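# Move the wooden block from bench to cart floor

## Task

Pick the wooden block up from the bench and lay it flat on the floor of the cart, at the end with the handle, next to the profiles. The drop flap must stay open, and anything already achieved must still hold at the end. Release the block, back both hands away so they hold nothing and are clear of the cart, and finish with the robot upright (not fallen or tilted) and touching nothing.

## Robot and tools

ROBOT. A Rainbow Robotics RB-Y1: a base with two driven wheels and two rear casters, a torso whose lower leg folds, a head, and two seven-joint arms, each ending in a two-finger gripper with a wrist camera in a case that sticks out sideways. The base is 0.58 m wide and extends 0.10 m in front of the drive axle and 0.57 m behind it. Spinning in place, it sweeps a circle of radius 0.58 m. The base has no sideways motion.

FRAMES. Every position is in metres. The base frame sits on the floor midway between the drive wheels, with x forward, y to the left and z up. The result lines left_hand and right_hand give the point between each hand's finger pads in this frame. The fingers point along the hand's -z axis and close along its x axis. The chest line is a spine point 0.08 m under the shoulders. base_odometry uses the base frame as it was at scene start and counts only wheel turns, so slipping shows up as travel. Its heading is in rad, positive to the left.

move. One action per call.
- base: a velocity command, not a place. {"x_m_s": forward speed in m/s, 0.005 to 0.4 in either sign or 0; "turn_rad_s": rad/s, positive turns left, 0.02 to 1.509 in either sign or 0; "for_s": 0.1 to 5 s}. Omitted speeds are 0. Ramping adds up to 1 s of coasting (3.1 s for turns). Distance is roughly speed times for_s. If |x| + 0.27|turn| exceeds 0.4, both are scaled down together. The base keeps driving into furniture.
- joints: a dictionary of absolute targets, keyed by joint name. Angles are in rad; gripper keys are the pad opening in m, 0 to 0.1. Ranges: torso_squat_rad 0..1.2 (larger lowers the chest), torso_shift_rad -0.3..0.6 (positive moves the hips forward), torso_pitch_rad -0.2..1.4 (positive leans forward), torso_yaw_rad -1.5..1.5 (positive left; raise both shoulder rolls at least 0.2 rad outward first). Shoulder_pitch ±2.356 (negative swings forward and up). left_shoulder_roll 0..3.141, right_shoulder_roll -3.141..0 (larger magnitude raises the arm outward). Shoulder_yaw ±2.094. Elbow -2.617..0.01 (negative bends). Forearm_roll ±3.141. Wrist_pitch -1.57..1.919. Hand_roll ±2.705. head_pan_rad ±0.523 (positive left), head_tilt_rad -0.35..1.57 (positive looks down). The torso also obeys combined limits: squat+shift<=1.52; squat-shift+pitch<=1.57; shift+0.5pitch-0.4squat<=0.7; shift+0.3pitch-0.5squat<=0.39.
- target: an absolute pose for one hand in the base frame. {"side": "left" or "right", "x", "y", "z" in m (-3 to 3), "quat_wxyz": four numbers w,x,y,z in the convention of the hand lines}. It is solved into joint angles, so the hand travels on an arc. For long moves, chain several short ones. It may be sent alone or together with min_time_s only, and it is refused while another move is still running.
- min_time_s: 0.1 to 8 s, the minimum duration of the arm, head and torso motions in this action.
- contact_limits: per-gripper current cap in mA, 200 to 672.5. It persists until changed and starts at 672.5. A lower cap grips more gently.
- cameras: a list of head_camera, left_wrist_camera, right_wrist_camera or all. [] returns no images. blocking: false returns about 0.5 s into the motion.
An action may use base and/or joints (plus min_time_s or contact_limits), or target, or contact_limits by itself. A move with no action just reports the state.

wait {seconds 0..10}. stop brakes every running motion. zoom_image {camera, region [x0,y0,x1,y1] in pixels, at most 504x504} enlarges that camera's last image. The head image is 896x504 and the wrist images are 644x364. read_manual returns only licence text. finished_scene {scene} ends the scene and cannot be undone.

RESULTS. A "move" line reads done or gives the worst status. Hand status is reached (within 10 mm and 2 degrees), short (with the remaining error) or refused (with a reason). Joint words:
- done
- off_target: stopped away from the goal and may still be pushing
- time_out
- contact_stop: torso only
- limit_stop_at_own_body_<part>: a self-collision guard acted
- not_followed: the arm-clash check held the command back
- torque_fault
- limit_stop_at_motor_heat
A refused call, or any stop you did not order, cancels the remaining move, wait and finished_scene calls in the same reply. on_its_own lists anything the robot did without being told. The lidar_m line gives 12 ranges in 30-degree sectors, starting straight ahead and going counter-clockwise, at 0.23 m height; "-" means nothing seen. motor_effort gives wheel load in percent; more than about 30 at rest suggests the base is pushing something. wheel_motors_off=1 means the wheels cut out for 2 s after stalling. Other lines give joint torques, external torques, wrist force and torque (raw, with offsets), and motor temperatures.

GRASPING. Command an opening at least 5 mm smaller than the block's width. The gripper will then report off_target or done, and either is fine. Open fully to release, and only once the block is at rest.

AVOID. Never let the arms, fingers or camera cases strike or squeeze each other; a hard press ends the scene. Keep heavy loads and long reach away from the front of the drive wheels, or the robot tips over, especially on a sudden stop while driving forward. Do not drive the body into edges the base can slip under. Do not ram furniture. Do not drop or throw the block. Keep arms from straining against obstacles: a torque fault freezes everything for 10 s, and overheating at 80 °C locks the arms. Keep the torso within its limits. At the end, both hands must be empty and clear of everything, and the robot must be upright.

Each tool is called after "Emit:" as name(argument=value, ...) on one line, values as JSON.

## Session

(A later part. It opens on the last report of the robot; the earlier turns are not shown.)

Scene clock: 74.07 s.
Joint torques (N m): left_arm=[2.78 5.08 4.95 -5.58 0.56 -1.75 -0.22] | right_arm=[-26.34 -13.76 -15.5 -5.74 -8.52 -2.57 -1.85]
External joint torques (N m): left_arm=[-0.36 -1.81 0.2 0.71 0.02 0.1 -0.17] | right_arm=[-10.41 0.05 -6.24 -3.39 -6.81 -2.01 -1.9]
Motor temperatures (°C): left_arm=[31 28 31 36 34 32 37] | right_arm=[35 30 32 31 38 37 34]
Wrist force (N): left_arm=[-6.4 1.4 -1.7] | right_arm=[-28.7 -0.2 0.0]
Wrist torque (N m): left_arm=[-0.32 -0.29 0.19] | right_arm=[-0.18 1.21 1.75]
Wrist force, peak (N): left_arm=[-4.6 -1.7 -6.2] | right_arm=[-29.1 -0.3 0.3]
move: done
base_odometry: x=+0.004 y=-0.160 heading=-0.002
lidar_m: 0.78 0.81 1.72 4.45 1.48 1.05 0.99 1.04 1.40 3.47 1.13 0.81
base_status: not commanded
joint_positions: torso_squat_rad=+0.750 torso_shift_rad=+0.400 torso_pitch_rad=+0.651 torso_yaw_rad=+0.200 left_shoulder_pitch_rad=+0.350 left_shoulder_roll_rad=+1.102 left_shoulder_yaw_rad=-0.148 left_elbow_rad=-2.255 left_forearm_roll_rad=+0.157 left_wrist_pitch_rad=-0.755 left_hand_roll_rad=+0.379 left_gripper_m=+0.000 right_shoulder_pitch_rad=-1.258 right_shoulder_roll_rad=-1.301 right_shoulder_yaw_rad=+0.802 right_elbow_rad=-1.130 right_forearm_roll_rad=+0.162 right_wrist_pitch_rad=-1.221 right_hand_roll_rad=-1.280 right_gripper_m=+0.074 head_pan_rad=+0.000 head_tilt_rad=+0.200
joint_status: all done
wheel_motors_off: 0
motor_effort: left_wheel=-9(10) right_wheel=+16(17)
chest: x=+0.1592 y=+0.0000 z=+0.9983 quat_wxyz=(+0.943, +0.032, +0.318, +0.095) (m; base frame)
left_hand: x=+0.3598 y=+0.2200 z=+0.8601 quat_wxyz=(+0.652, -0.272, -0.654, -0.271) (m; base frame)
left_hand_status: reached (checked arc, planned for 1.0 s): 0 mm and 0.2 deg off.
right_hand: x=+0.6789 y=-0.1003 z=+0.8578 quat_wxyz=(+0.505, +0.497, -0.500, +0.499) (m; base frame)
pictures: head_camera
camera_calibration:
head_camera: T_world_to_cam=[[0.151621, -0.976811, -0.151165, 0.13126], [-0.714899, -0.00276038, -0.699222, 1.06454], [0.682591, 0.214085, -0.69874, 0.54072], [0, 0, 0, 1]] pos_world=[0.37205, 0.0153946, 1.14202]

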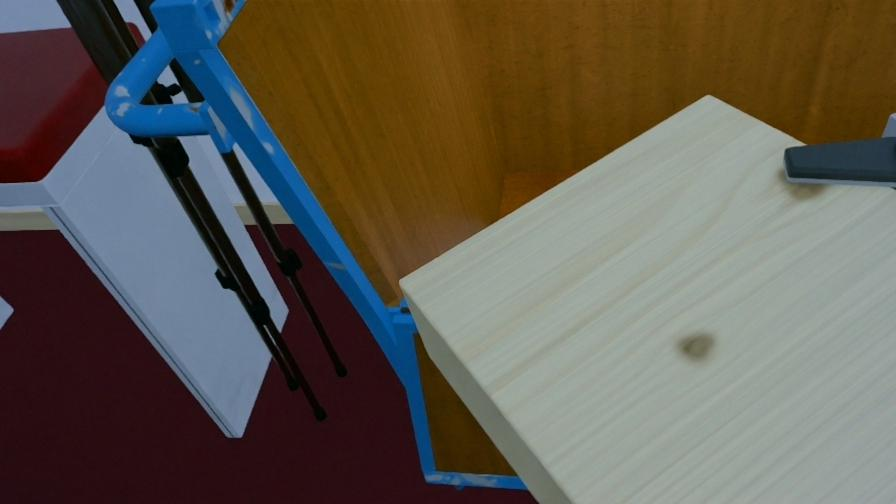

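Emit:
move(target={"side":"left","x":0.44,"y":0.08,"z":0.855,"quat_wxyz":[0.6903,-0.153,-0.6903,-0.153]}, cameras=["head_camera"])

Emit:
move(target={"side":"left","x":0.54,"y":0.053,"z":0.855,"quat_wxyz":[0.6903,-0.153,-0.6903,-0.153]}, min_time_s=2, cameras=["head_camera"])

Scene clock: 78.93 s.
Joint torques (N m): left_arm=[1.94 0.92 0.51 -10.27 -0.15 -2.58 0.01] | right_arm=[-25.41 -13.61 -15.87 -5.83 -8.5 -2.64 -1.88]
External joint torques (N m): left_arm=[0.09 0.21 0.82 0.49 -0.16 -0.6 0.06] | right_arm=[-9.48 0.2 -6.61 -3.48 -6.8 -2.08 -1.93]
Motor temperatures (°C): left_arm=[31 28 31 36 34 32 37] | right_arm=[35 30 32 31 38 37 34]
Wrist force (N): left_arm=[-5.9 1.6 -1.9] | right_arm=[-28.5 0.1 0.2]
Wrist torque (N m): left_arm=[-0.29 -0.18 0.20] | right_arm=[-0.15 1.16 1.76]
Wrist force, peak (N): left_arm=[-6.3 1.9 -2.8] | right_arm=[-29.5 -0.4 0.1]
move: done
base_odometry: x=+0.004 y=-0.160 heading=-0.002
lidar_m: 0.77 0.80 1.71 4.44 1.46 1.05 0.99 1.04 1.40 3.46 1.15 0.81
base_status: not commanded
joint_positions: torso_squat_rad=+0.750 torso_shift_rad=+0.400 torso_pitch_rad=+0.651 torso_yaw_rad=+0.200 left_shoulder_pitch_rad=+0.093 left_shoulder_roll_rad=+0.324 left_shoulder_yaw_rad=-0.569 left_elbow_rad=-2.432 left_forearm_roll_rad=+0.040 left_wrist_pitch_rad=+0.009 left_hand_roll_rad=-0.083 left_gripper_m=+0.000 right_shoulder_pitch_rad=-1.258 right_shoulder_roll_rad=-1.301 right_shoulder_yaw_rad=+0.802 right_elbow_rad=-1.130 right_forearm_roll_rad=+0.162 right_wrist_pitch_rad=-1.221 right_hand_roll_rad=-1.280 right_gripper_m=+0.074 head_pan_rad=+0.000 head_tilt_rad=+0.200
joint_status: all done
wheel_motors_off: 0
motor_effort: left_wheel=-10(10) right_wheel=+14(17)
chest: x=+0.1592 y=+0.0000 z=+0.9983 quat_wxyz=(+0.943, +0.032, +0.318, +0.095) (m; base frame)
left_hand: x=+0.4400 y=+0.0800 z=+0.8551 quat_wxyz=(+0.690, -0.153, -0.690, -0.153) (m; base frame)
left_hand_status: reached (checked arc, planned for 1.1 s): 0 mm and 0.0 deg off.
right_hand: x=+0.6789 y=-0.1003 z=+0.8578 quat_wxyz=(+0.505, +0.497, -0.500, +0.499) (m; base frame)
pictures: head_camera
camera_calibration:
head_camera: T_world_to_cam=[[0.151621, -0.976811, -0.151165, 0.13126], [-0.714899, -0.00276038, -0.699222, 1.06454], [0.682591, 0.214085, -0.69874, 0.54072], [0, 0, 0, 1]] pos_world=[0.37205, 0.0153946, 1.14202]

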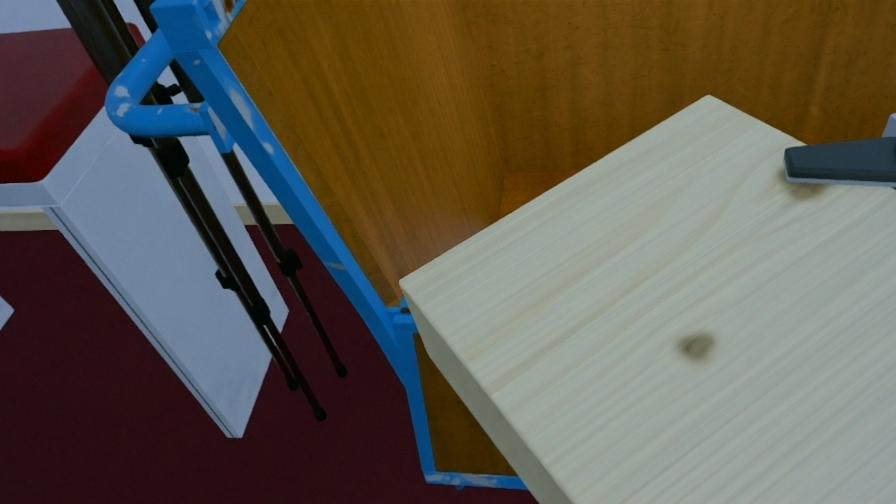

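Scene clock: 81.27 s.
Joint torques (N m): left_arm=[-28.14 -14.48 -19.24 -15.63 2.86 -5.57 0.17] | right_arm=[-19.2 18.05 0.7 -36.07 2.32 -14.2 1.83]
External joint torques (N m): left_arm=[-24.03 -12.74 -19.53 -4.81 2.82 -3.57 0.22] | right_arm=[-3.35 32.53 9.72 -33.96 4.02 -13.63 1.78]
Motor temperatures (°C): left_arm=[31 28 31 36 34 32 37] | right_arm=[35 30 32 32 38 37 34]
Wrist force (N): left_arm=[-20.4 41.6 75.5] | right_arm=[-17.3 -61.3 61.1]
Wrist torque (N m): left_arm=[0.28 -0.02 0.27] | right_arm=[0.27 -2.12 -1.73]
Wrist force, peak (N): left_arm=[-32.2 49.2 85.1] | right_arm=[-6.1 -64.9 74.6]
move: done
base_odometry: x=+0.004 y=-0.160 heading=-0.002
lidar_m: 0.77 0.80 1.72 4.45 1.46 1.03 0.99 1.04 1.40 3.48 1.15 0.82
base_status: not commanded
joint_positions: torso_squat_rad=+0.750 torso_shift_rad=+0.400 torso_pitch_rad=+0.651 torso_yaw_rad=+0.200 left_shoulder_pitch_rad=-0.294 left_shoulder_roll_rad=+0.147 left_shoulder_yaw_rad=-0.465 left_elbow_rad=-2.236 left_forearm_roll_rad=+0.073 left_wrist_pitch_rad=+0.242 left_hand_roll_rad=-0.053 left_gripper_m=+0.000 right_shoulder_pitch_rad=-1.260 right_shoulder_roll_rad=-1.309 right_shoulder_yaw_rad=+0.798 right_elbow_rad=-1.049 right_forearm_roll_rad=+0.159 right_wrist_pitch_rad=-1.218 right_hand_roll_rad=-1.281 right_gripper_m=+0.074 head_pan_rad=+0.000 head_tilt_rad=+0.200
joint_status: all done
wheel_motors_off: 0
motor_effort: left_wheel=-9(10) right_wheel=+15(18)
chest: x=+0.1592 y=+0.0000 z=+0.9983 quat_wxyz=(+0.943, +0.032, +0.318, +0.095) (m; base frame)
left_hand: x=+0.5393 y=+0.0566 z=+0.8519 quat_wxyz=(+0.694, -0.149, -0.688, -0.153) (m; base frame)
left_hand_status: reached (checked arc, planned for 2.0 s): 5 mm and 0.7 deg off.
right_hand: x=+0.7015 y=-0.1248 z=+0.8507 quat_wxyz=(+0.534, +0.470, -0.511, +0.482) (m; base frame)
pictures: head_camera
camera_calibration:
head_camera: T_world_to_cam=[[0.151633, -0.976808, -0.151175, 0.131267], [-0.714949, -0.00277682, -0.699171, 1.06451], [0.682536, 0.2141, -0.698788, 0.540795], [0, 0, 0, 1]] pos_world=[0.37205, 0.0153945, 1.14202]

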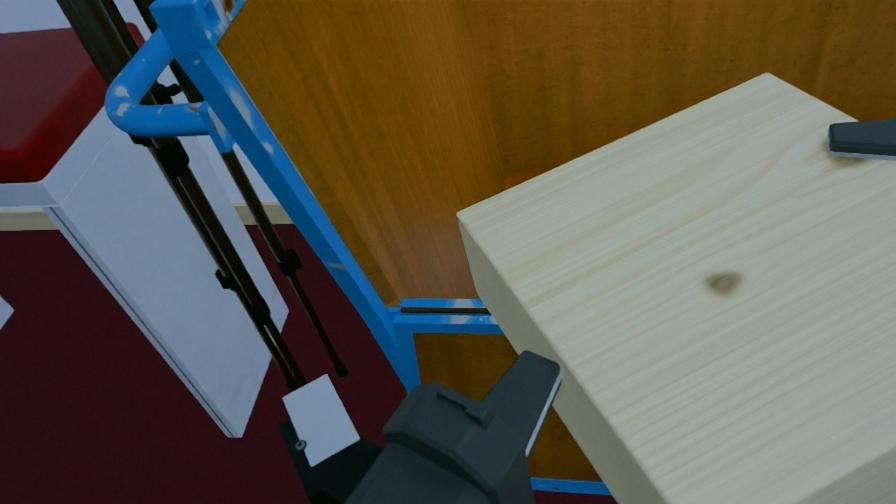

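Emit:
move(target={"side":"left","x":0.42,"y":0.12,"z":0.855,"quat_wxyz":[0.6903,-0.153,-0.6903,-0.153]}, min_time_s=2, cameras=["head_camera"])

Emit:
move(target={"side":"left","x":0.36,"y":0.24,"z":0.86,"quat_wxyz":[0.5,-0.5,0.5,0.5]}, cameras=["head_camera"])

Scene clock: 93.73 s.
Joint torques (N m): left_arm=[3.27 2.02 0.57 -10.63 0.24 -2.43 0.19] | right_arm=[-24.11 -12.68 -15.01 -6.29 -8.33 -2.65 -1.35]
External joint torques (N m): left_arm=[0.21 -0.61 -0.28 -0.11 0.23 -0.43 0.25] | right_arm=[-8.18 1.13 -5.75 -3.94 -6.63 -2.09 -1.4]
Motor temperatures (°C): left_arm=[31 28 32 36 34 33 37] | right_arm=[35 31 32 35 37 40 34]
Wrist force (N): left_arm=[-5.2 1.5 -1.4] | right_arm=[-28.6 0.0 0.1]
Wrist torque (N m): left_arm=[-0.32 -0.15 0.18] | right_arm=[-0.17 1.29 1.59]
Wrist force, peak (N): left_arm=[-25.9 43.2 75.2] | right_arm=[-17.0 -61.9 61.3]
move: done
base_odometry: x=+0.004 y=-0.160 heading=-0.002
lidar_m: 0.77 0.80 1.72 4.45 1.47 1.05 0.99 1.04 1.40 3.47 1.16 0.82
base_status: not commanded
joint_positions: torso_squat_rad=+0.750 torso_shift_rad=+0.400 torso_pitch_rad=+0.651 torso_yaw_rad=+0.200 left_shoulder_pitch_rad=+0.186 left_shoulder_roll_rad=+0.474 left_shoulder_yaw_rad=-0.475 left_elbow_rad=-2.462 left_forearm_roll_rad=+0.115 left_wrist_pitch_rad=-0.117 left_hand_roll_rad=-0.037 left_gripper_m=+0.000 right_shoulder_pitch_rad=-1.259 right_shoulder_roll_rad=-1.301 right_shoulder_yaw_rad=+0.801 right_elbow_rad=-1.130 right_forearm_roll_rad=+0.162 right_wrist_pitch_rad=-1.221 right_hand_roll_rad=-1.280 right_gripper_m=+0.074 head_pan_rad=+0.000 head_tilt_rad=+0.200
joint_status: all done
wheel_motors_off: 0
motor_effort: left_wheel=-9(9) right_wheel=+14(17)
chest: x=+0.1592 y=+0.0001 z=+0.9983 quat_wxyz=(+0.943, +0.032, +0.318, +0.095) (m; base frame)
left_hand: x=+0.4202 y=+0.1200 z=+0.8550 quat_wxyz=(+0.690, -0.153, -0.690, -0.153) (m; base frame)
left_hand_status: reached (checked arc, planned for 2.0 s): 0 mm and 0.0 deg off.
right_hand: x=+0.6791 y=-0.1004 z=+0.8581 quat_wxyz=(+0.505, +0.497, -0.500, +0.499) (m; base frame)
pictures: head_camera
camera_calibration:
head_camera: T_world_to_cam=[[0.151633, -0.976808, -0.151175, 0.131267], [-0.714949, -0.00277682, -0.699171, 1.06451], [0.682536, 0.2141, -0.698788, 0.540795], [0, 0, 0, 1]] pos_world=[0.37205, 0.0153945, 1.14202]

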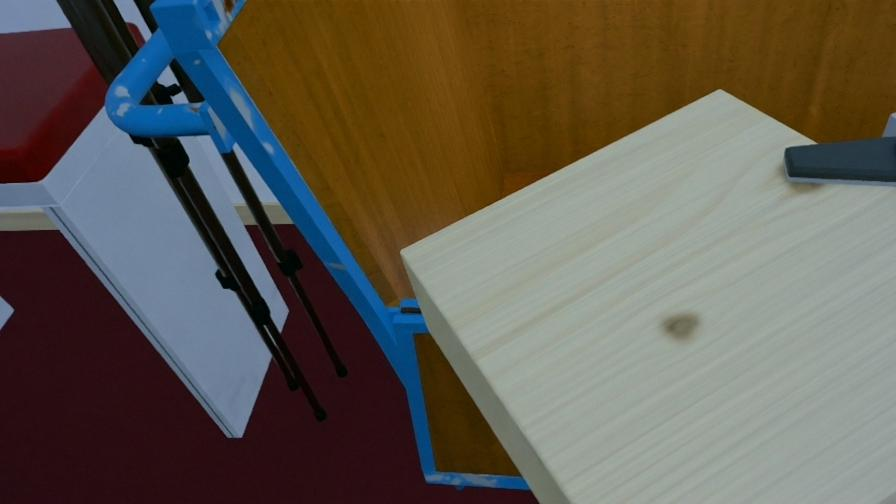

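Scene clock: 95.60 s.
Joint torques (N m): left_arm=[-2.36 9.97 8.05 -4.4 2.23 -0.47 0.25] | right_arm=[-24.33 -13.12 -15.52 -5.9 -8.47 -2.73 -1.52]
External joint torques (N m): left_arm=[0.43 -2.59 0.37 0.36 0.3 0.04 0.2] | right_arm=[-8.4 0.69 -6.26 -3.55 -6.76 -2.17 -1.57]
Motor temperatures (°C): left_arm=[31 28 32 36 34 33 37] | right_arm=[35 31 32 35 37 40 34]
Wrist force (N): left_arm=[7.5 0.7 -1.8] | right_arm=[-28.6 0.2 -0.2]
Wrist torque (N m): left_arm=[-0.16 0.54 0.06] | right_arm=[-0.15 1.28 1.59]
Wrist force, peak (N): left_arm=[8.5 0.8 -2.3] | right_arm=[-29.1 0.3 0.1]
move: done
base_odometry: x=+0.004 y=-0.160 heading=-0.002
lidar_m: 0.78 0.81 1.72 4.46 1.48 1.05 1.00 1.04 1.39 3.47 1.16 0.82
base_status: not commanded
joint_positions: torso_squat_rad=+0.750 torso_shift_rad=+0.400 torso_pitch_rad=+0.651 torso_yaw_rad=+0.200 left_shoulder_pitch_rad=-0.256 left_shoulder_roll_rad=+0.921 left_shoulder_yaw_rad=+0.066 left_elbow_rad=-1.745 left_forearm_roll_rad=-0.599 left_wrist_pitch_rad=-1.570 left_hand_roll_rad=-1.826 left_gripper_m=+0.000 right_shoulder_pitch_rad=-1.259 right_shoulder_roll_rad=-1.301 right_shoulder_yaw_rad=+0.801 right_elbow_rad=-1.130 right_forearm_roll_rad=+0.162 right_wrist_pitch_rad=-1.221 right_hand_roll_rad=-1.280 right_gripper_m=+0.074 head_pan_rad=+0.000 head_tilt_rad=+0.200
joint_status: all done
wheel_motors_off: 0
motor_effort: left_wheel=-10(10) right_wheel=+15(17)
chest: x=+0.1592 y=+0.0000 z=+0.9983 quat_wxyz=(+0.943, +0.032, +0.318, +0.095) (m; base frame)
left_hand: x=+0.3600 y=+0.2401 z=+0.8600 quat_wxyz=(-0.500, +0.500, -0.499, -0.501) (m; base frame)
left_hand_status: reached (checked arc, planned for 1.5 s): 0 mm and 0.1 deg off.
right_hand: x=+0.6790 y=-0.1003 z=+0.8580 quat_wxyz=(+0.505, +0.497, -0.500, +0.499) (m; base frame)
pictures: head_camera
camera_calibration:
head_camera: T_world_to_cam=[[0.151633, -0.976811, -0.151153, 0.131242], [-0.714897, -0.00277647, -0.699225, 1.06455], [0.682591, 0.214085, -0.69874, 0.54072], [0, 0, 0, 1]] pos_world=[0.37205, 0.0153945, 1.14202]

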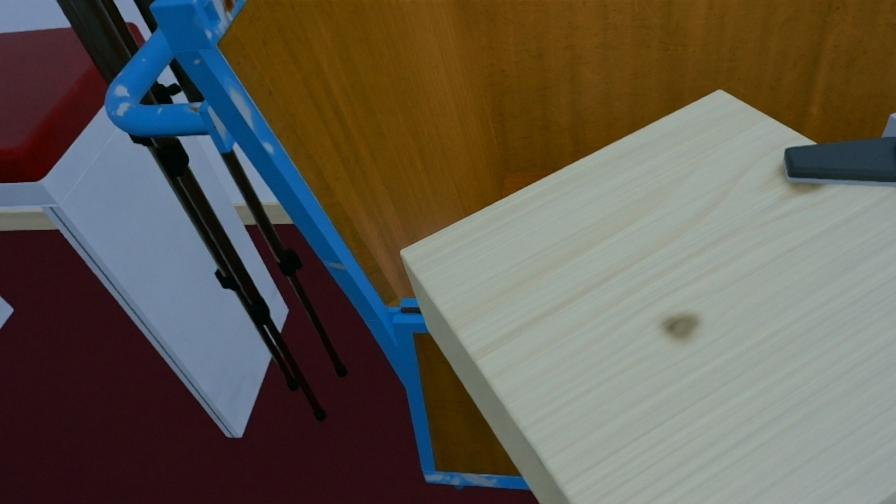

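Emit:
move(target={"side":"left","x":0.405,"y":-0.01,"z":0.858,"quat_wxyz":[0.5,-0.5,0.5,0.5]}, min_time_s=1.5, cameras=["left_wrist_camera"])

Emit:
move(target={"side":"left","x":0.47,"y":0.015,"z":0.858,"quat_wxyz":[0.5,-0.5,0.5,0.5]}, min_time_s=1.5, cameras=["head_camera"])

Scene clock: 101.90 s.
Joint torques (N m): left_arm=[-7.1 3.11 5.2 -8.26 1.44 0.13 0.08] | right_arm=[-24.7 -13.12 -15.62 -5.96 -8.53 -2.56 -1.57]
External joint torques (N m): left_arm=[0.26 -0.7 0.12 0.22 -0.19 -0.12 0.02] | right_arm=[-8.76 0.69 -6.36 -3.61 -6.82 -2 -1.62]
Motor temperatures (°C): left_arm=[31 28 32 36 34 33 37] | right_arm=[35 31 32 34 38 39 34]
Wrist force (N): left_arm=[8.2 0.8 -1.2] | right_arm=[-28.3 -0.2 0.6]
Wrist torque (N m): left_arm=[-0.15 0.63 0.05] | right_arm=[-0.12 1.32 1.59]
Wrist force, peak (N): left_arm=[8.7 0.1 -1.7] | right_arm=[-29.1 0.2 0.1]
move: done
base_odometry: x=+0.004 y=-0.160 heading=-0.002
lidar_m: 0.76 0.81 1.72 4.47 1.47 1.04 0.99 1.04 1.39 3.49 1.14 0.81
base_status: not commanded
joint_positions: torso_squat_rad=+0.750 torso_shift_rad=+0.400 torso_pitch_rad=+0.651 torso_yaw_rad=+0.200 left_shoulder_pitch_rad=-0.642 left_shoulder_roll_rad=+0.602 left_shoulder_yaw_rad=-0.458 left_elbow_rad=-2.062 left_forearm_roll_rad=-1.104 left_wrist_pitch_rad=-0.891 left_hand_roll_rad=-1.444 left_gripper_m=+0.000 right_shoulder_pitch_rad=-1.259 right_shoulder_roll_rad=-1.301 right_shoulder_yaw_rad=+0.801 right_elbow_rad=-1.130 right_forearm_roll_rad=+0.162 right_wrist_pitch_rad=-1.221 right_hand_roll_rad=-1.280 right_gripper_m=+0.074 head_pan_rad=+0.000 head_tilt_rad=+0.200
joint_status: all done
wheel_motors_off: 0
motor_effort: left_wheel=-10(11) right_wheel=+16(16)
chest: x=+0.1592 y=+0.0000 z=+0.9983 quat_wxyz=(+0.943, +0.032, +0.318, +0.095) (m; base frame)
left_hand: x=+0.4050 y=-0.0099 z=+0.8581 quat_wxyz=(-0.500, +0.500, -0.500, -0.500) (m; base frame)
left_hand_status: reached (checked arc, planned for 1.5 s): 0 mm and 0.0 deg off.
right_hand: x=+0.6790 y=-0.1003 z=+0.8580 quat_wxyz=(+0.505, +0.497, -0.500, +0.499) (m; base frame)
pictures: left_wrist_camera
camera_calibration:
left_wrist_camera: T_world_to_cam=[[-0.0266123, -0.0088121, -0.999607, 0.867907], [0.887866, 0.459267, -0.0276861, -0.302185], [0.459331, -0.888254, -0.00439817, -0.11853], [0, 0, 0, 1]] pos_world=[0.345841, 0.041147, 0.858679]

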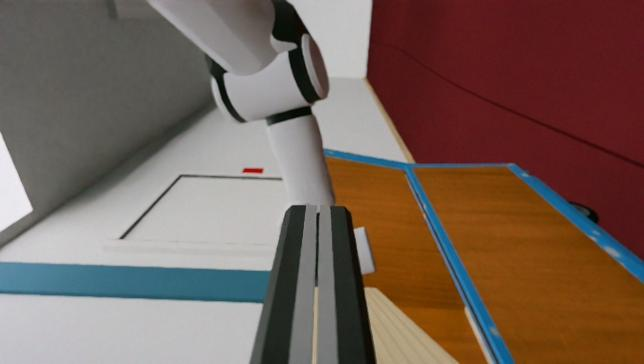

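Scene clock: 103.73 s.
Joint torques (N m): left_arm=[-23.55 -3.41 20.23 1.88 0.22 16.09 -0.11] | right_arm=[-22.48 8.7 -7.09 -35.8 -3.64 -19.1 -0.51]
External joint torques (N m): left_arm=[-13.02 -8.75 13.91 9.71 -1.56 15.92 -0.17] | right_arm=[-6.59 22.78 2.1 -33.54 -1.93 -18.54 -0.56]
Motor temperatures (°C): left_arm=[31 28 32 36 34 33 37] | right_arm=[35 31 32 35 38 40 34]
Wrist force (N): left_arm=[7.1 69.4 39.9] | right_arm=[-30.6 -71.4 35.7]
Wrist torque (N m): left_arm=[-0.71 0.61 0.02] | right_arm=[-0.21 0.80 0.09]
Wrist force, peak (N): left_arm=[3.7 76.8 32.8] | right_arm=[-34.8 -76.9 29.2]
move: done
base_odometry: x=+0.004 y=-0.160 heading=-0.002
lidar_m: 0.77 0.80 1.73 4.46 1.47 1.04 0.99 1.03 1.38 3.47 1.15 0.82
base_status: not commanded
joint_positions: torso_squat_rad=+0.750 torso_shift_rad=+0.400 torso_pitch_rad=+0.651 torso_yaw_rad=+0.200 left_shoulder_pitch_rad=-0.802 left_shoulder_roll_rad=+0.590 left_shoulder_yaw_rad=-0.374 left_elbow_rad=-1.823 left_forearm_roll_rad=-0.991 left_wrist_pitch_rad=-1.024 left_hand_roll_rad=-1.477 left_gripper_m=+0.000 right_shoulder_pitch_rad=-1.259 right_shoulder_roll_rad=-1.307 right_shoulder_yaw_rad=+0.799 right_elbow_rad=-1.102 right_forearm_roll_rad=+0.160 right_wrist_pitch_rad=-1.217 right_hand_roll_rad=-1.280 right_gripper_m=+0.074 head_pan_rad=+0.000 head_tilt_rad=+0.200
joint_status: all done
wheel_motors_off: 0
motor_effort: left_wheel=-11(11) right_wheel=+14(17)
chest: x=+0.1592 y=+0.0000 z=+0.9983 quat_wxyz=(+0.943, +0.032, +0.318, +0.095) (m; base frame)
left_hand: x=+0.4669 y=+0.0151 z=+0.8574 quat_wxyz=(-0.501, +0.497, -0.501, -0.501) (m; base frame)
left_hand_status: reached (checked arc, planned for 1.5 s): 3 mm and 0.3 deg off.
right_hand: x=+0.6881 y=-0.1096 z=+0.8558 quat_wxyz=(+0.516, +0.485, -0.505, +0.493) (m; base frame)
pictures: head_camera
camera_calibration:
head_camera: T_world_to_cam=[[0.151633, -0.976808, -0.151175, 0.131267], [-0.714949, -0.00277682, -0.699171, 1.06451], [0.682536, 0.2141, -0.698788, 0.540795], [0, 0, 0, 1]] pos_world=[0.37205, 0.0153945, 1.14202]

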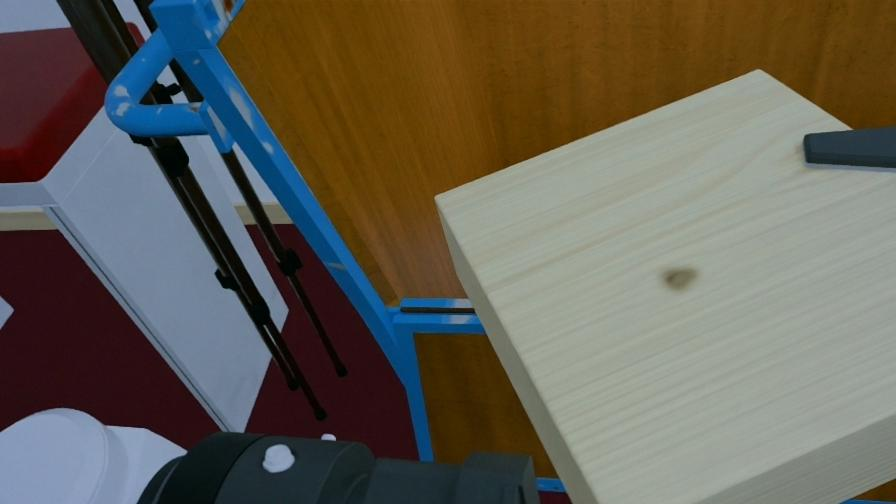

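Emit:
move(target={"side":"left","x":0.51,"y":0.04,"z":0.858,"quat_wxyz":[0.5,-0.5,0.5,0.5]}, min_time_s=1.5, cameras=["head_camera"])

Scene clock: 106.67 s.
Joint torques (N m): left_arm=[-26.95 -4.57 10.09 -7.54 2.08 8.45 -0.38] | right_arm=[-25.65 9.49 -8.41 -31.39 -2.99 -13.32 0.42]
External joint torques (N m): left_arm=[-14.38 -11.41 3.22 -0.13 0.21 8.36 -0.43] | right_arm=[-9.76 23.43 0.83 -29.09 -1.29 -12.77 0.37]
Motor temperatures (°C): left_arm=[31 28 32 36 34 34 37] | right_arm=[35 30 32 35 38 41 34]
Wrist force (N): left_arm=[11.7 44.7 45.6] | right_arm=[-25.2 -47.0 44.7]
Wrist torque (N m): left_arm=[-2.27 1.03 0.26] | right_arm=[-0.73 -0.12 -0.80]
Wrist force, peak (N): left_arm=[12.5 73.6 43.8] | right_arm=[-24.3 -75.4 40.4]
move: done
base_odometry: x=+0.004 y=-0.160 heading=-0.002
lidar_m: 0.77 0.80 1.71 4.46 1.46 1.04 1.00 1.04 1.40 3.48 1.16 0.81
base_status: not commanded
joint_positions: torso_squat_rad=+0.750 torso_shift_rad=+0.400 torso_pitch_rad=+0.651 torso_yaw_rad=+0.200 left_shoulder_pitch_rad=-0.909 left_shoulder_roll_rad=+0.592 left_shoulder_yaw_rad=-0.320 left_elbow_rad=-1.623 left_forearm_roll_rad=-0.921 left_wrist_pitch_rad=-1.138 left_hand_roll_rad=-1.524 left_gripper_m=+0.000 right_shoulder_pitch_rad=-1.258 right_shoulder_roll_rad=-1.307 right_shoulder_yaw_rad=+0.800 right_elbow_rad=-1.123 right_forearm_roll_rad=+0.160 right_wrist_pitch_rad=-1.218 right_hand_roll_rad=-1.281 right_gripper_m=+0.074 head_pan_rad=+0.000 head_tilt_rad=+0.200
joint_status: all done
wheel_motors_off: 0
motor_effort: left_wheel=-10(15) right_wheel=+17(20)
chest: x=+0.1592 y=+0.0001 z=+0.9983 quat_wxyz=(+0.943, +0.032, +0.318, +0.095) (m; base frame)
left_hand: x=+0.5088 y=+0.0412 z=+0.8565 quat_wxyz=(-0.500, +0.498, -0.500, -0.502) (m; base frame)
left_hand_status: reached (checked arc, planned for 1.5 s): 2 mm and 0.3 deg off.
right_hand: x=+0.6823 y=-0.1042 z=+0.8582 quat_wxyz=(+0.509, +0.492, -0.502, +0.497) (m; base frame)
pictures: head_camera
camera_calibration:
head_camera: T_world_to_cam=[[0.151633, -0.976811, -0.151153, 0.131242], [-0.714897, -0.00277647, -0.699225, 1.06455], [0.682591, 0.214085, -0.69874, 0.54072], [0, 0, 0, 1]] pos_world=[0.37205, 0.0153945, 1.14202]

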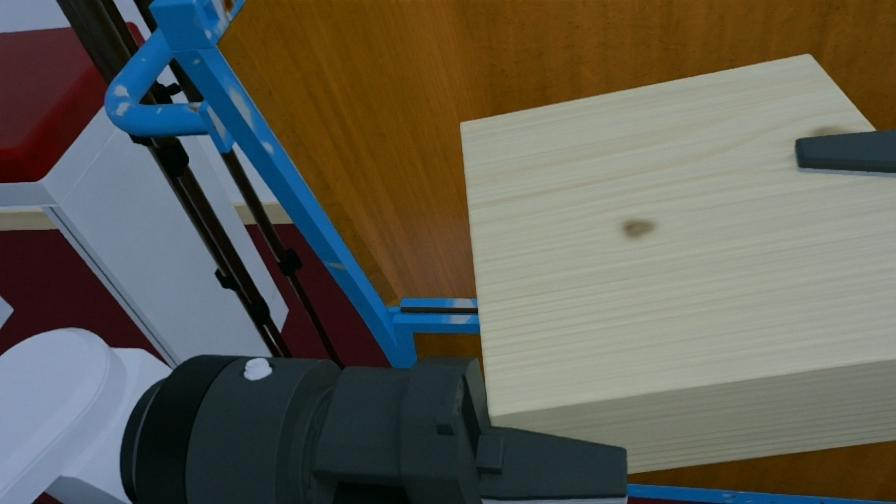

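Emit:
move(target={"side":"left","x":0.548,"y":0.065,"z":0.858,"quat_wxyz":[0.5,-0.5,0.5,0.5]}, min_time_s=1.5, cameras=["head_camera"])

Scene clock: 110.03 s.
Joint torques (N m): left_arm=[-25.47 -2.08 7.99 -10.52 2.98 3.95 -0.56] | right_arm=[-26.33 3.53 -11.46 -22.04 -3.32 -8.19 0.42]
External joint torques (N m): left_arm=[-10.88 -10.41 0.93 -3.46 1.03 3.97 -0.61] | right_arm=[-10.43 17.42 -2.21 -19.73 -1.62 -7.63 0.37]
Motor temperatures (°C): left_arm=[31 28 32 36 34 34 37] | right_arm=[35 30 32 36 37 41 34]
Wrist force (N): left_arm=[15.0 23.9 33.5] | right_arm=[-22.7 -25.3 33.8]
Wrist torque (N m): left_arm=[-1.46 1.06 0.52] | right_arm=[-0.78 -0.44 -0.92]
Wrist force, peak (N): left_arm=[15.7 47.9 49.3] | right_arm=[-20.8 -49.4 48.5]
move: done
base_odometry: x=+0.004 y=-0.160 heading=-0.002
lidar_m: 0.77 0.81 1.71 4.45 1.48 1.04 0.99 1.04 1.39 3.48 1.15 0.82
base_status: not commanded
joint_positions: torso_squat_rad=+0.750 torso_shift_rad=+0.400 torso_pitch_rad=+0.651 torso_yaw_rad=+0.200 left_shoulder_pitch_rad=-1.026 left_shoulder_roll_rad=+0.592 left_shoulder_yaw_rad=-0.286 left_elbow_rad=-1.402 left_forearm_roll_rad=-0.872 left_wrist_pitch_rad=-1.256 left_hand_roll_rad=-1.576 left_gripper_m=+0.000 right_shoulder_pitch_rad=-1.258 right_shoulder_roll_rad=-1.305 right_shoulder_yaw_rad=+0.800 right_elbow_rad=-1.126 right_forearm_roll_rad=+0.160 right_wrist_pitch_rad=-1.219 right_hand_roll_rad=-1.281 right_gripper_m=+0.074 head_pan_rad=+0.000 head_tilt_rad=+0.200
joint_status: all done
wheel_motors_off: 0
motor_effort: left_wheel=-10(11) right_wheel=+15(18)
chest: x=+0.1592 y=+0.0001 z=+0.9983 quat_wxyz=(+0.943, +0.032, +0.318, +0.095) (m; base frame)
left_hand: x=+0.5474 y=+0.0664 z=+0.8568 quat_wxyz=(-0.499, +0.499, -0.499, -0.503) (m; base frame)
left_hand_status: reached (checked arc, planned for 1.5 s): 2 mm and 0.3 deg off.
right_hand: x=+0.6811 y=-0.1030 z=+0.8581 quat_wxyz=(+0.508, +0.494, -0.501, +0.498) (m; base frame)
pictures: head_camera
camera_calibration:
head_camera: T_world_to_cam=[[0.151633, -0.976811, -0.151153, 0.131242], [-0.714897, -0.00277647, -0.699225, 1.06455], [0.682591, 0.214085, -0.69874, 0.54072], [0, 0, 0, 1]] pos_world=[0.37205, 0.0153945, 1.14202]

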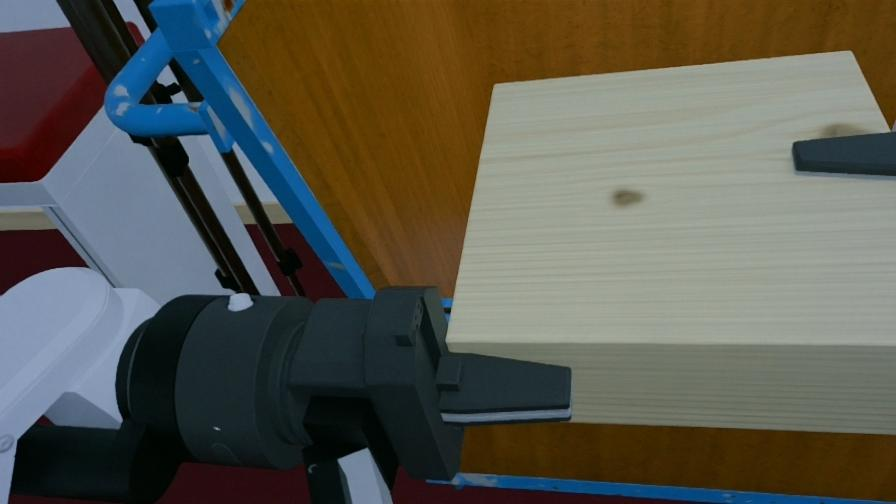

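Emit:
move(target={"side":"left","x":0.44,"y":0.10,"z":0.86,"quat_wxyz":[0.5,-0.5,0.5,0.5]}, cameras=[])

Emit:
move(target={"side":"left","x":0.36,"y":0.24,"z":0.86,"quat_wxyz":[0.5,-0.5,0.5,0.5]}, cameras=[])

Emit:
move(joints={"left_shoulder_pitch_rad":0.037,"left_shoulder_roll_rad":0.7,"left_shoulder_yaw_rad":0.0,"left_elbow_rad":-1.2,"left_forearm_roll_rad":0,"left_wrist_pitch_rad":0,"left_hand_roll_rad":0}, cameras=["head_camera"])

Emit:
move(base={"x_m_s":0.25,"for_s":2.0}, joints={"left_shoulder_roll_rad":0.4,"left_elbow_rad":-0.2,"head_tilt_rad":0.45}, cameras=["head_camera"])

Scene clock: 116.37 s.
Joint torques (N m): left_arm=[-8.24 6.85 8.55 -6.95 2.07 0 -0.2] | right_arm=[-26.18 -13.38 -16.54 -6.18 -8.26 -2.76 0.12]
External joint torques (N m): left_arm=[-0.17 -1.69 1.72 -0.02 0.16 0.02 -0.26] | right_arm=[-10.26 0.43 -7.28 -3.83 -6.55 -2.2 0.07]
Motor temperatures (°C): left_arm=[31 28 32 36 34 34 37] | right_arm=[35 30 32 36 37 41 34]
Wrist force (N): left_arm=[7.0 1.4 -1.7] | right_arm=[-29.0 -0.5 0.0]
Wrist torque (N m): left_arm=[-0.22 0.51 0.08] | right_arm=[-0.11 1.64 0.07]
Wrist force, peak (N): left_arm=[14.5 24.4 34.1] | right_arm=[-23.4 -24.7 34.3]
move: done
base_odometry: x=+0.004 y=-0.160 heading=-0.001
lidar_m: 0.77 0.80 1.70 4.46 1.47 1.03 1.00 1.05 1.38 3.49 1.14 0.81
base_status: not commanded
joint_positions: torso_squat_rad=+0.750 torso_shift_rad=+0.400 torso_pitch_rad=+0.651 torso_yaw_rad=+0.200 left_shoulder_pitch_rad=-0.620 left_shoulder_roll_rad=+0.730 left_shoulder_yaw_rad=-0.205 left_elbow_rad=-1.849 left_forearm_roll_rad=-0.832 left_wrist_pitch_rad=-1.201 left_hand_roll_rad=-1.582 left_gripper_m=+0.000 right_shoulder_pitch_rad=-1.258 right_shoulder_roll_rad=-1.301 right_shoulder_yaw_rad=+0.802 right_elbow_rad=-1.130 right_forearm_roll_rad=+0.161 right_wrist_pitch_rad=-1.221 right_hand_roll_rad=-1.281 right_gripper_m=+0.074 head_pan_rad=+0.000 head_tilt_rad=+0.200
joint_status: all done
wheel_motors_off: 0
motor_effort: left_wheel=-9(15) right_wheel=+14(19)
chest: x=+0.1592 y=+0.0001 z=+0.9983 quat_wxyz=(+0.943, +0.032, +0.318, +0.095) (m; base frame)
left_hand: x=+0.4399 y=+0.0999 z=+0.8600 quat_wxyz=(-0.501, +0.499, -0.501, -0.499) (m; base frame)
left_hand_status: reached (checked arc, planned for 0.8 s): 0 mm and 0.2 deg off.
right_hand: x=+0.6789 y=-0.1003 z=+0.8577 quat_wxyz=(+0.505, +0.497, -0.499, +0.499) (m; base frame)
pictures: none
No camera images: "cameras" was empty.

Scene clock: 117.40 s.
Joint torques (N m): left_arm=[-3.66 9.98 8.14 -4.46 1.72 -0.3 0.22] | right_arm=[-26.42 -13.44 -16.78 -6.1 -8.39 -2.67 0.15]
External joint torques (N m): left_arm=[-0.84 -2.58 0.46 0.3 -0.21 0.22 0.16] | right_arm=[-10.49 0.37 -7.52 -3.76 -6.68 -2.11 0.1]
Motor temperatures (°C): left_arm=[31 28 32 36 34 34 37] | right_arm=[35 30 32 36 37 41 34]
Wrist force (N): left_arm=[6.9 2.1 -2.0] | right_arm=[-28.8 0.5 0.6]
Wrist torque (N m): left_arm=[-0.35 0.51 0.08] | right_arm=[-0.18 1.60 0.07]
Wrist force, peak (N): left_arm=[7.9 0.7 -3.0] | right_arm=[-29.7 0.3 -0.1]
move: done
base_odometry: x=+0.004 y=-0.160 heading=-0.001
lidar_m: 0.77 0.80 1.70 4.45 1.46 1.05 0.99 1.03 1.41 3.50 1.15 0.81
base_status: not commanded
joint_positions: torso_squat_rad=+0.750 torso_shift_rad=+0.400 torso_pitch_rad=+0.651 torso_yaw_rad=+0.200 left_shoulder_pitch_rad=-0.257 left_shoulder_roll_rad=+0.924 left_shoulder_yaw_rad=+0.062 left_elbow_rad=-1.744 left_forearm_roll_rad=-0.596 left_wrist_pitch_rad=-1.569 left_hand_roll_rad=-1.829 left_gripper_m=+0.000 right_shoulder_pitch_rad=-1.258 right_shoulder_roll_rad=-1.301 right_shoulder_yaw_rad=+0.802 right_elbow_rad=-1.130 right_forearm_roll_rad=+0.161 right_wrist_pitch_rad=-1.221 right_hand_roll_rad=-1.281 right_gripper_m=+0.074 head_pan_rad=+0.000 head_tilt_rad=+0.200
joint_status: all done
wheel_motors_off: 0
motor_effort: left_wheel=-8(13) right_wheel=+13(17)
chest: x=+0.1592 y=+0.0000 z=+0.9983 quat_wxyz=(+0.943, +0.032, +0.318, +0.095) (m; base frame)
left_hand: x=+0.3600 y=+0.2400 z=+0.8601 quat_wxyz=(-0.500, +0.500, -0.500, -0.500) (m; base frame)
left_hand_status: reached (checked arc, planned for 0.7 s): 0 mm and 0.0 deg off.
right_hand: x=+0.6789 y=-0.1003 z=+0.8576 quat_wxyz=(+0.505, +0.497, -0.499, +0.499) (m; base frame)
pictures: none
No camera images: "cameras" was empty.

Scene clock: 119.27 s.
Joint torques (N m): left_arm=[4.81 12.15 7.69 -2.28 -0.27 -1.12 -0.24] | right_arm=[-26.53 -13.76 -16.63 -6.18 -8.37 -2.66 0.14]
External joint torques (N m): left_arm=[-1.05 -1.77 0.91 -0.49 -0.34 -0.53 -0.23] | right_arm=[-10.61 0.06 -7.38 -3.83 -6.66 -2.11 0.09]
Motor temperatures (°C): left_arm=[31 28 32 36 34 34 37] | right_arm=[35 30 32 35 37 41 34]
Wrist force (N): left_arm=[-0.9 -2.1 -6.5] | right_arm=[-28.9 0.1 0.5]
Wrist torque (N m): left_arm=[-0.08 0.07 0.06] | right_arm=[-0.05 1.65 0.04]
Wrist force, peak (N): left_arm=[7.5 1.2 -1.8] | right_arm=[-29.9 -0.9 -0.5]
move: done
base_odometry: x=+0.004 y=-0.160 heading=-0.001
lidar_m: 0.78 0.81 1.71 4.45 1.47 1.05 0.99 1.04 1.38 3.48 1.14 0.82
base_status: not commanded
joint_positions: torso_squat_rad=+0.750 torso_shift_rad=+0.400 torso_pitch_rad=+0.651 torso_yaw_rad=+0.200 left_shoulder_pitch_rad=+0.037 left_shoulder_roll_rad=+0.700 left_shoulder_yaw_rad=+0.000 left_elbow_rad=-1.200 left_forearm_roll_rad=+0.000 left_wrist_pitch_rad=+0.000 left_hand_roll_rad=+0.000 left_gripper_m=+0.000 right_shoulder_pitch_rad=-1.258 right_shoulder_roll_rad=-1.301 right_shoulder_yaw_rad=+0.802 right_elbow_rad=-1.130 right_forearm_roll_rad=+0.162 right_wrist_pitch_rad=-1.221 right_hand_roll_rad=-1.281 right_gripper_m=+0.074 head_pan_rad=+0.000 head_tilt_rad=+0.200
joint_status: all done
wheel_motors_off: 0
motor_effort: left_wheel=-8(12) right_wheel=+17(17)
chest: x=+0.1592 y=+0.0001 z=+0.9983 quat_wxyz=(+0.943, +0.032, +0.318, +0.095) (m; base frame)
left_hand: x=+0.2457 y=+0.6160 z=+0.5499 quat_wxyz=(+0.914, +0.279, -0.202, -0.215) (m; base frame)
right_hand: x=+0.6789 y=-0.1003 z=+0.8576 quat_wxyz=(+0.505, +0.497, -0.499, +0.499) (m; base frame)
pictures: head_camera
camera_calibration:
head_camera: T_world_to_cam=[[0.151704, -0.976807, -0.151109, 0.131149], [-0.714933, -0.00287151, -0.699187, 1.06459], [0.682537, 0.214102, -0.698787, 0.540725], [0, 0, 0, 1]] pos_world=[0.37215, 0.0153942, 1.14202]

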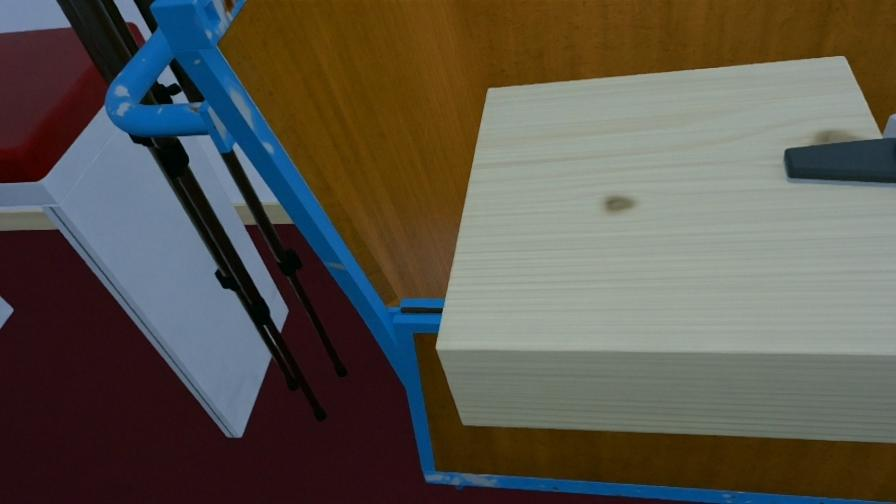

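Scene clock: 122.20 s.
Joint torques (N m): left_arm=[15.4 10.83 1.58 5.65 -0.21 0.58 -0.24] | right_arm=[-26.48 -14.14 -17.12 -6.24 -8.28 -2.66 0.22]
External joint torques (N m): left_arm=[-0.85 -1.43 0.4 -0.39 -0.25 -0.28 -0.28] | right_arm=[-10.56 -0.33 -7.86 -3.89 -6.58 -2.09 0.17]
Motor temperatures (°C): left_arm=[31 28 32 36 34 33 37] | right_arm=[35 30 32 35 38 40 34]
Wrist force (N): left_arm=[2.8 -0.6 -6.5] | right_arm=[-28.0 0.2 0.5]
Wrist torque (N m): left_arm=[-0.23 0.20 0.05] | right_arm=[-0.10 1.62 0.02]
Wrist force, peak (N): left_arm=[2.8 -1.7 -7.3] | right_arm=[-30.0 -2.0 0.1]
move: done
base_odometry: x=+0.504 y=-0.161 heading=-0.002
lidar_m: 0.27 0.28 0.74 3.71 2.19 1.57 1.49 1.55 2.08 4.78 0.42 0.29
base_status: done (sent for 2 of 2 s)
joint_positions: torso_squat_rad=+0.750 torso_shift_rad=+0.401 torso_pitch_rad=+0.651 torso_yaw_rad=+0.200 left_shoulder_pitch_rad=+0.037 left_shoulder_roll_rad=+0.400 left_shoulder_yaw_rad=+0.000 left_elbow_rad=-0.200 left_forearm_roll_rad=+0.000 left_wrist_pitch_rad=+0.000 left_hand_roll_rad=+0.000 left_gripper_m=+0.000 right_shoulder_pitch_rad=-1.258 right_shoulder_roll_rad=-1.301 right_shoulder_yaw_rad=+0.802 right_elbow_rad=-1.130 right_forearm_roll_rad=+0.161 right_wrist_pitch_rad=-1.221 right_hand_roll_rad=-1.281 right_gripper_m=+0.074 head_pan_rad=+0.000 head_tilt_rad=+0.450
joint_status: all done
wheel_motors_off: 0
motor_effort: left_wheel=-6(21) right_wheel=+3(44)
chest: x=+0.1593 y=+0.0000 z=+0.9983 quat_wxyz=(+0.943, +0.032, +0.318, +0.095) (m; base frame)
left_hand: x=-0.2455 y=+0.5201 z=+0.5248 quat_wxyz=(+0.941, +0.220, +0.255, +0.011) (m; base frame)
right_hand: x=+0.6789 y=-0.1003 z=+0.8574 quat_wxyz=(+0.505, +0.497, -0.499, +0.498) (m; base frame)
pictures: head_camera
camera_calibration:
head_camera: T_world_to_cam=[[0.144296, -0.978281, -0.148813, 0.130656], [-0.862382, -0.050576, -0.503726, 0.885017], [0.485259, 0.201019, -0.85095, 0.77353], [0, 0, 0, 1]] pos_world=[0.369007, 0.0170847, 1.12348]

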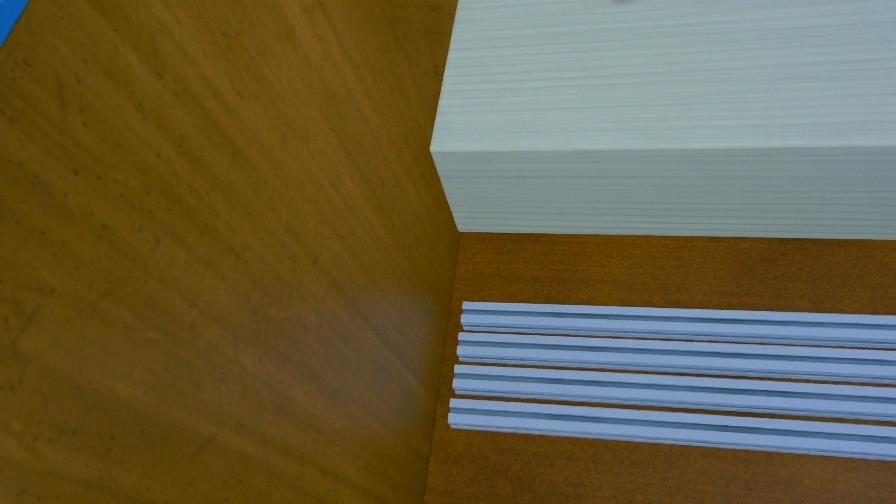

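Emit:
move(joints={"torso_squat_rad":0.9,"torso_shift_rad":0.55,"torso_pitch_rad":0.95,"right_hand_roll_rad":-0.98,"head_tilt_rad":0.3}, min_time_s=3, cameras=["head_camera"])

Emit:
move(target={"side":"right","x":0.56,"y":-0.06,"z":0.52,"quat_wxyz":[0.5,0.5,-0.5,0.5]}, min_time_s=2, cameras=["head_camera"])

Scene clock: 128.63 s.
Joint torques (N m): left_arm=[20.83 9.46 1.58 8.2 -0.25 1.03 -0.26] | right_arm=[-22.94 -13.72 -16.15 -8.73 -7.41 -5.04 0]
External joint torques (N m): left_arm=[-1.64 -1.44 0.5 -0.17 -0.28 -0.33 -0.3] | right_arm=[-10.48 -0.13 -8.28 -5.63 -5.95 -3.97 -0.05]
Motor temperatures (°C): left_arm=[31 28 32 36 34 33 37] | right_arm=[36 30 32 34 38 39 34]
Wrist force (N): left_arm=[5.4 -1.1 -4.9] | right_arm=[-28.3 -0.3 0.3]
Wrist torque (N m): left_arm=[-0.10 0.46 0.06] | right_arm=[-0.05 1.62 0.07]
Wrist force, peak (N): left_arm=[6.0 -0.4 -5.9] | right_arm=[-29.9 0.9 0.1]
move: done
base_odometry: x=+0.504 y=-0.161 heading=-0.002
lidar_m: 0.27 0.28 0.73 3.70 2.21 1.56 1.48 1.55 2.07 4.79 0.43 0.29
base_status: not commanded
joint_positions: torso_squat_rad=+0.900 torso_shift_rad=+0.550 torso_pitch_rad=+0.951 torso_yaw_rad=+0.200 left_shoulder_pitch_rad=+0.037 left_shoulder_roll_rad=+0.400 left_shoulder_yaw_rad=+0.000 left_elbow_rad=-0.200 left_forearm_roll_rad=+0.000 left_wrist_pitch_rad=+0.000 left_hand_roll_rad=+0.000 left_gripper_m=+0.000 right_shoulder_pitch_rad=-1.258 right_shoulder_roll_rad=-1.301 right_shoulder_yaw_rad=+0.802 right_elbow_rad=-1.129 right_forearm_roll_rad=+0.161 right_wrist_pitch_rad=-1.220 right_hand_roll_rad=-0.980 right_gripper_m=+0.074 head_pan_rad=+0.000 head_tilt_rad=+0.300
joint_status: all done
wheel_motors_off: 0
motor_effort: left_wheel=-6(6) right_wheel=+6(8)
chest: x=+0.2515 y=-0.0001 z=+0.8311 quat_wxyz=(+0.885, +0.046, +0.456, +0.089) (m; base frame)
left_hand: x=-0.2751 y=+0.5201 z=+0.4985 quat_wxyz=(+0.893, +0.219, +0.393, -0.022) (m; base frame)
right_hand: x=+0.7065 y=-0.1005 z=+0.5429 quat_wxyz=(+0.505, +0.497, -0.498, +0.500) (m; base frame)
pictures: head_camera
camera_calibration:
head_camera: T_world_to_cam=[[0.0974664, -0.977349, -0.187856, 0.136293], [-0.929858, -0.0221413, -0.367251, 0.790158], [0.354773, 0.210474, -0.910954, 0.639769], [0, 0, 0, 1]] pos_world=[0.494479, 0.0160458, 0.898589]

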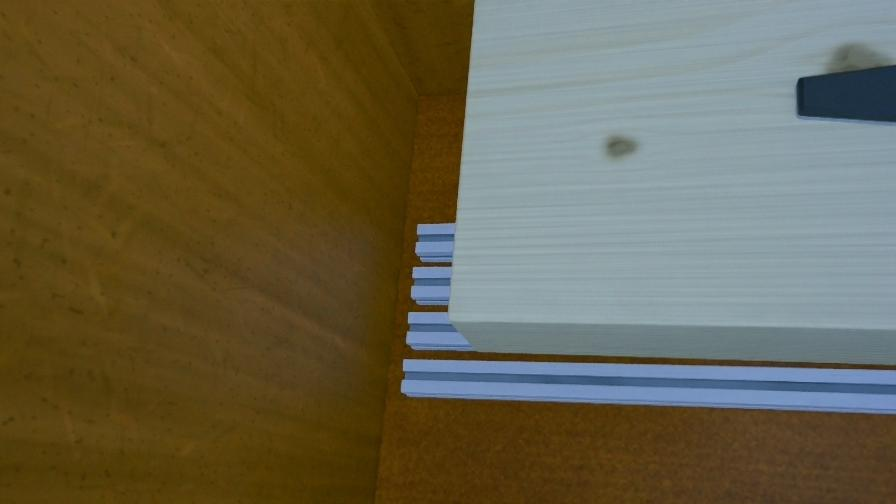

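Scene clock: 130.97 s.
Joint torques (N m): left_arm=[20.51 9.32 1.62 8.19 -0.27 1.03 -0.23] | right_arm=[-11.8 -10 -12.92 -15.04 -3.98 -7.41 -0.03]
External joint torques (N m): left_arm=[-1.96 -1.58 0.54 -0.18 -0.3 -0.32 -0.27] | right_arm=[-5.44 1.61 -6.47 -9.79 -3.27 -5.83 -0.08]
Motor temperatures (°C): left_arm=[31 28 32 36 34 33 37] | right_arm=[35 30 32 34 38 39 34]
Wrist force (N): left_arm=[4.8 -1.0 -5.4] | right_arm=[-28.5 0.6 0.7]
Wrist torque (N m): left_arm=[-0.16 0.36 0.04] | right_arm=[-0.14 1.62 0.08]
Wrist force, peak (N): left_arm=[5.4 -1.6 -6.2] | right_arm=[-29.4 0.8 0.0]
move: done
base_odometry: x=+0.504 y=-0.161 heading=-0.002
lidar_m: 0.27 0.29 0.73 3.70 2.21 1.57 1.49 1.55 2.07 4.81 0.42 0.29
base_status: not commanded
joint_positions: torso_squat_rad=+0.900 torso_shift_rad=+0.550 torso_pitch_rad=+0.951 torso_yaw_rad=+0.200 left_shoulder_pitch_rad=+0.037 left_shoulder_roll_rad=+0.400 left_shoulder_yaw_rad=+0.000 left_elbow_rad=-0.200 left_forearm_roll_rad=+0.000 left_wrist_pitch_rad=+0.000 left_hand_roll_rad=+0.000 left_gripper_m=+0.000 right_shoulder_pitch_rad=-0.809 right_shoulder_roll_rad=-1.408 right_shoulder_yaw_rad=+0.765 right_elbow_rad=-1.707 right_forearm_roll_rad=+0.014 right_wrist_pitch_rad=-0.868 right_hand_roll_rad=-0.606 right_gripper_m=+0.074 head_pan_rad=+0.000 head_tilt_rad=+0.300
joint_status: all done
wheel_motors_off: 0
motor_effort: left_wheel=-6(7) right_wheel=+5(8)
chest: x=+0.2515 y=-0.0001 z=+0.8311 quat_wxyz=(+0.885, +0.046, +0.456, +0.089) (m; base frame)
left_hand: x=-0.2751 y=+0.5201 z=+0.4985 quat_wxyz=(+0.893, +0.219, +0.393, -0.022) (m; base frame)
right_hand: x=+0.5597 y=-0.0609 z=+0.5181 quat_wxyz=(+0.502, +0.499, -0.498, +0.501) (m; base frame)
right_hand_status: reached (checked arc, planned for 2.0 s): 2 mm and 0.3 deg off.
pictures: head_camera
camera_calibration:
head_camera: T_world_to_cam=[[0.0974966, -0.977346, -0.187855, 0.136277], [-0.92981, -0.022142, -0.367374, 0.790245], [0.354892, 0.210487, -0.910904, 0.639665], [0, 0, 0, 1]] pos_world=[0.494479, 0.0160458, 0.898589]

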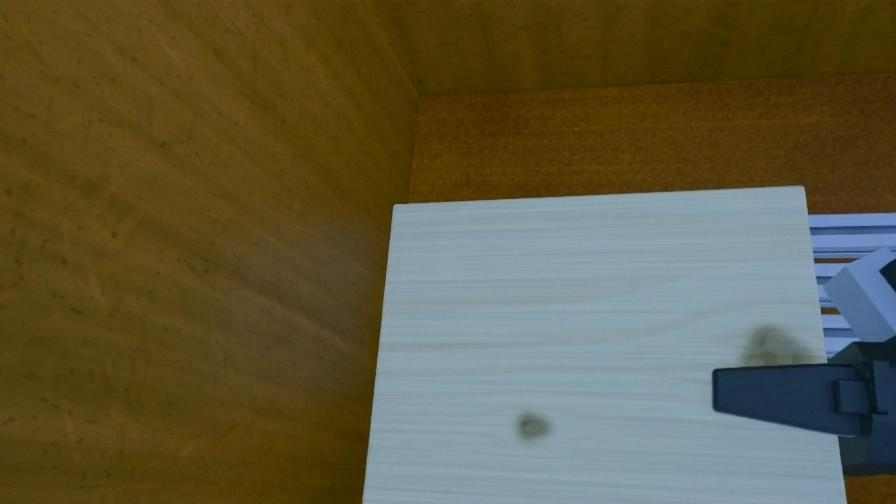

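Emit:
move(target={"side":"right","x":0.464,"y":-0.045,"z":0.42,"quat_wxyz":[0.5291,0.4691,-0.4691,0.5291]}, min_time_s=2, cameras=["head_camera","right_wrist_camera"])

Scene clock: 136.47 s.
Joint torques (N m): left_arm=[20.84 9.75 2 8.09 -0.28 0.99 -0.25] | right_arm=[-5.16 -2.62 -4.59 -15.95 -1.61 -8.29 0.08]
External joint torques (N m): left_arm=[-1.62 -1.15 0.92 -0.28 -0.31 -0.37 -0.3] | right_arm=[-2.5 6.04 -1 -9.94 -1.26 -6.51 0.03]
Motor temperatures (°C): left_arm=[31 28 32 36 34 33 37] | right_arm=[35 30 32 34 37 39 34]
Wrist force (N): left_arm=[5.7 -0.8 -5.6] | right_arm=[-27.1 -1.6 -3.5]
Wrist torque (N m): left_arm=[-0.16 0.48 0.06] | right_arm=[-0.69 1.38 0.02]
Wrist force, peak (N): left_arm=[6.0 -1.2 -5.7] | right_arm=[-29.1 0.3 -1.0]
move: done
base_odometry: x=+0.504 y=-0.161 heading=-0.002
lidar_m: 0.27 0.29 0.73 3.70 2.21 1.56 1.48 1.55 2.07 4.79 0.42 0.29
base_status: not commanded
joint_positions: torso_squat_rad=+0.900 torso_shift_rad=+0.550 torso_pitch_rad=+0.951 torso_yaw_rad=+0.200 left_shoulder_pitch_rad=+0.037 left_shoulder_roll_rad=+0.400 left_shoulder_yaw_rad=+0.000 left_elbow_rad=-0.200 left_forearm_roll_rad=+0.000 left_wrist_pitch_rad=+0.000 left_hand_roll_rad=+0.000 left_gripper_m=+0.000 right_shoulder_pitch_rad=-0.681 right_shoulder_roll_rad=-1.211 right_shoulder_yaw_rad=+0.883 right_elbow_rad=-1.597 right_forearm_roll_rad=+0.102 right_wrist_pitch_rad=-0.760 right_hand_roll_rad=-0.373 right_gripper_m=+0.074 head_pan_rad=+0.000 head_tilt_rad=+0.300
joint_status: all done
wheel_motors_off: 0
motor_effort: left_wheel=-6(8) right_wheel=+6(9)
chest: x=+0.2515 y=-0.0001 z=+0.8312 quat_wxyz=(+0.885, +0.046, +0.455, +0.089) (m; base frame)
left_hand: x=-0.2751 y=+0.5201 z=+0.4984 quat_wxyz=(+0.893, +0.219, +0.393, -0.022) (m; base frame)
right_hand: x=+0.4637 y=-0.0463 z=+0.4191 quat_wxyz=(+0.532, +0.467, -0.467, +0.531) (m; base frame)
right_hand_status: reached (checked arc, planned for 2.0 s): 2 mm and 0.5 deg off.
pictures: head_camera, right_wrist_camera
camera_calibration:
head_camera: T_world_to_cam=[[0.0974966, -0.977346, -0.187855, 0.136286], [-0.92981, -0.022142, -0.367374, 0.790152], [0.354892, 0.210487, -0.910904, 0.6397], [0, 0, 0, 1]] pos_world=[0.494379, 0.0160458, 0.898589]
right_wrist_camera: T_world_to_cam=[[0.0282802, -0.102349, -0.994346, 0.397656], [-0.86172, -0.506631, 0.0276402, 0.391632], [-0.506596, 0.856066, -0.102524, 0.389681], [0, 0, 0, 1]] pos_world=[0.523642, -0.0944795, 0.424535]

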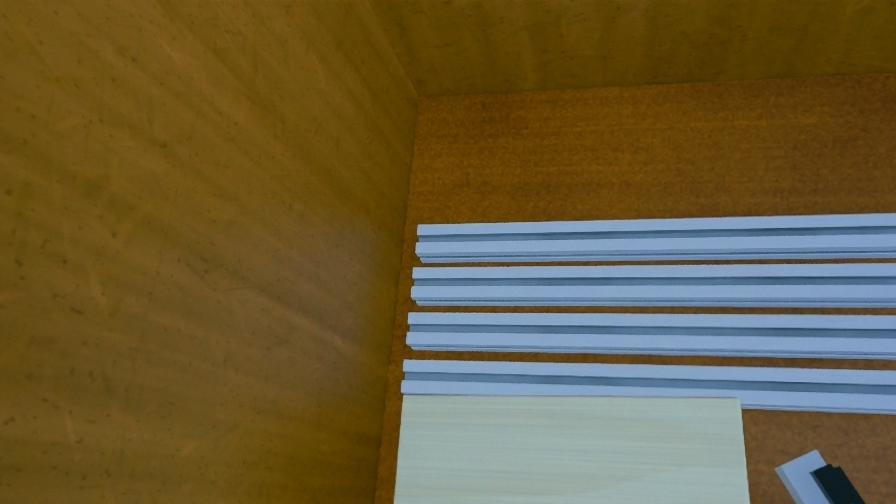

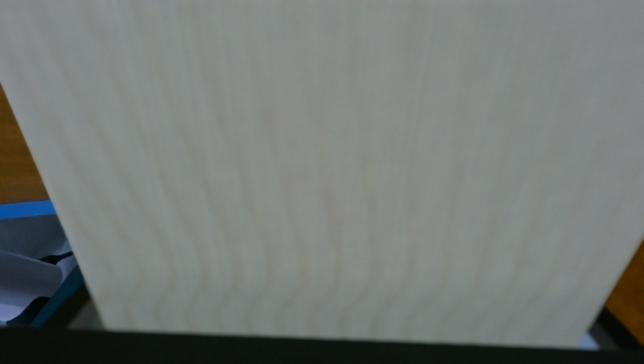

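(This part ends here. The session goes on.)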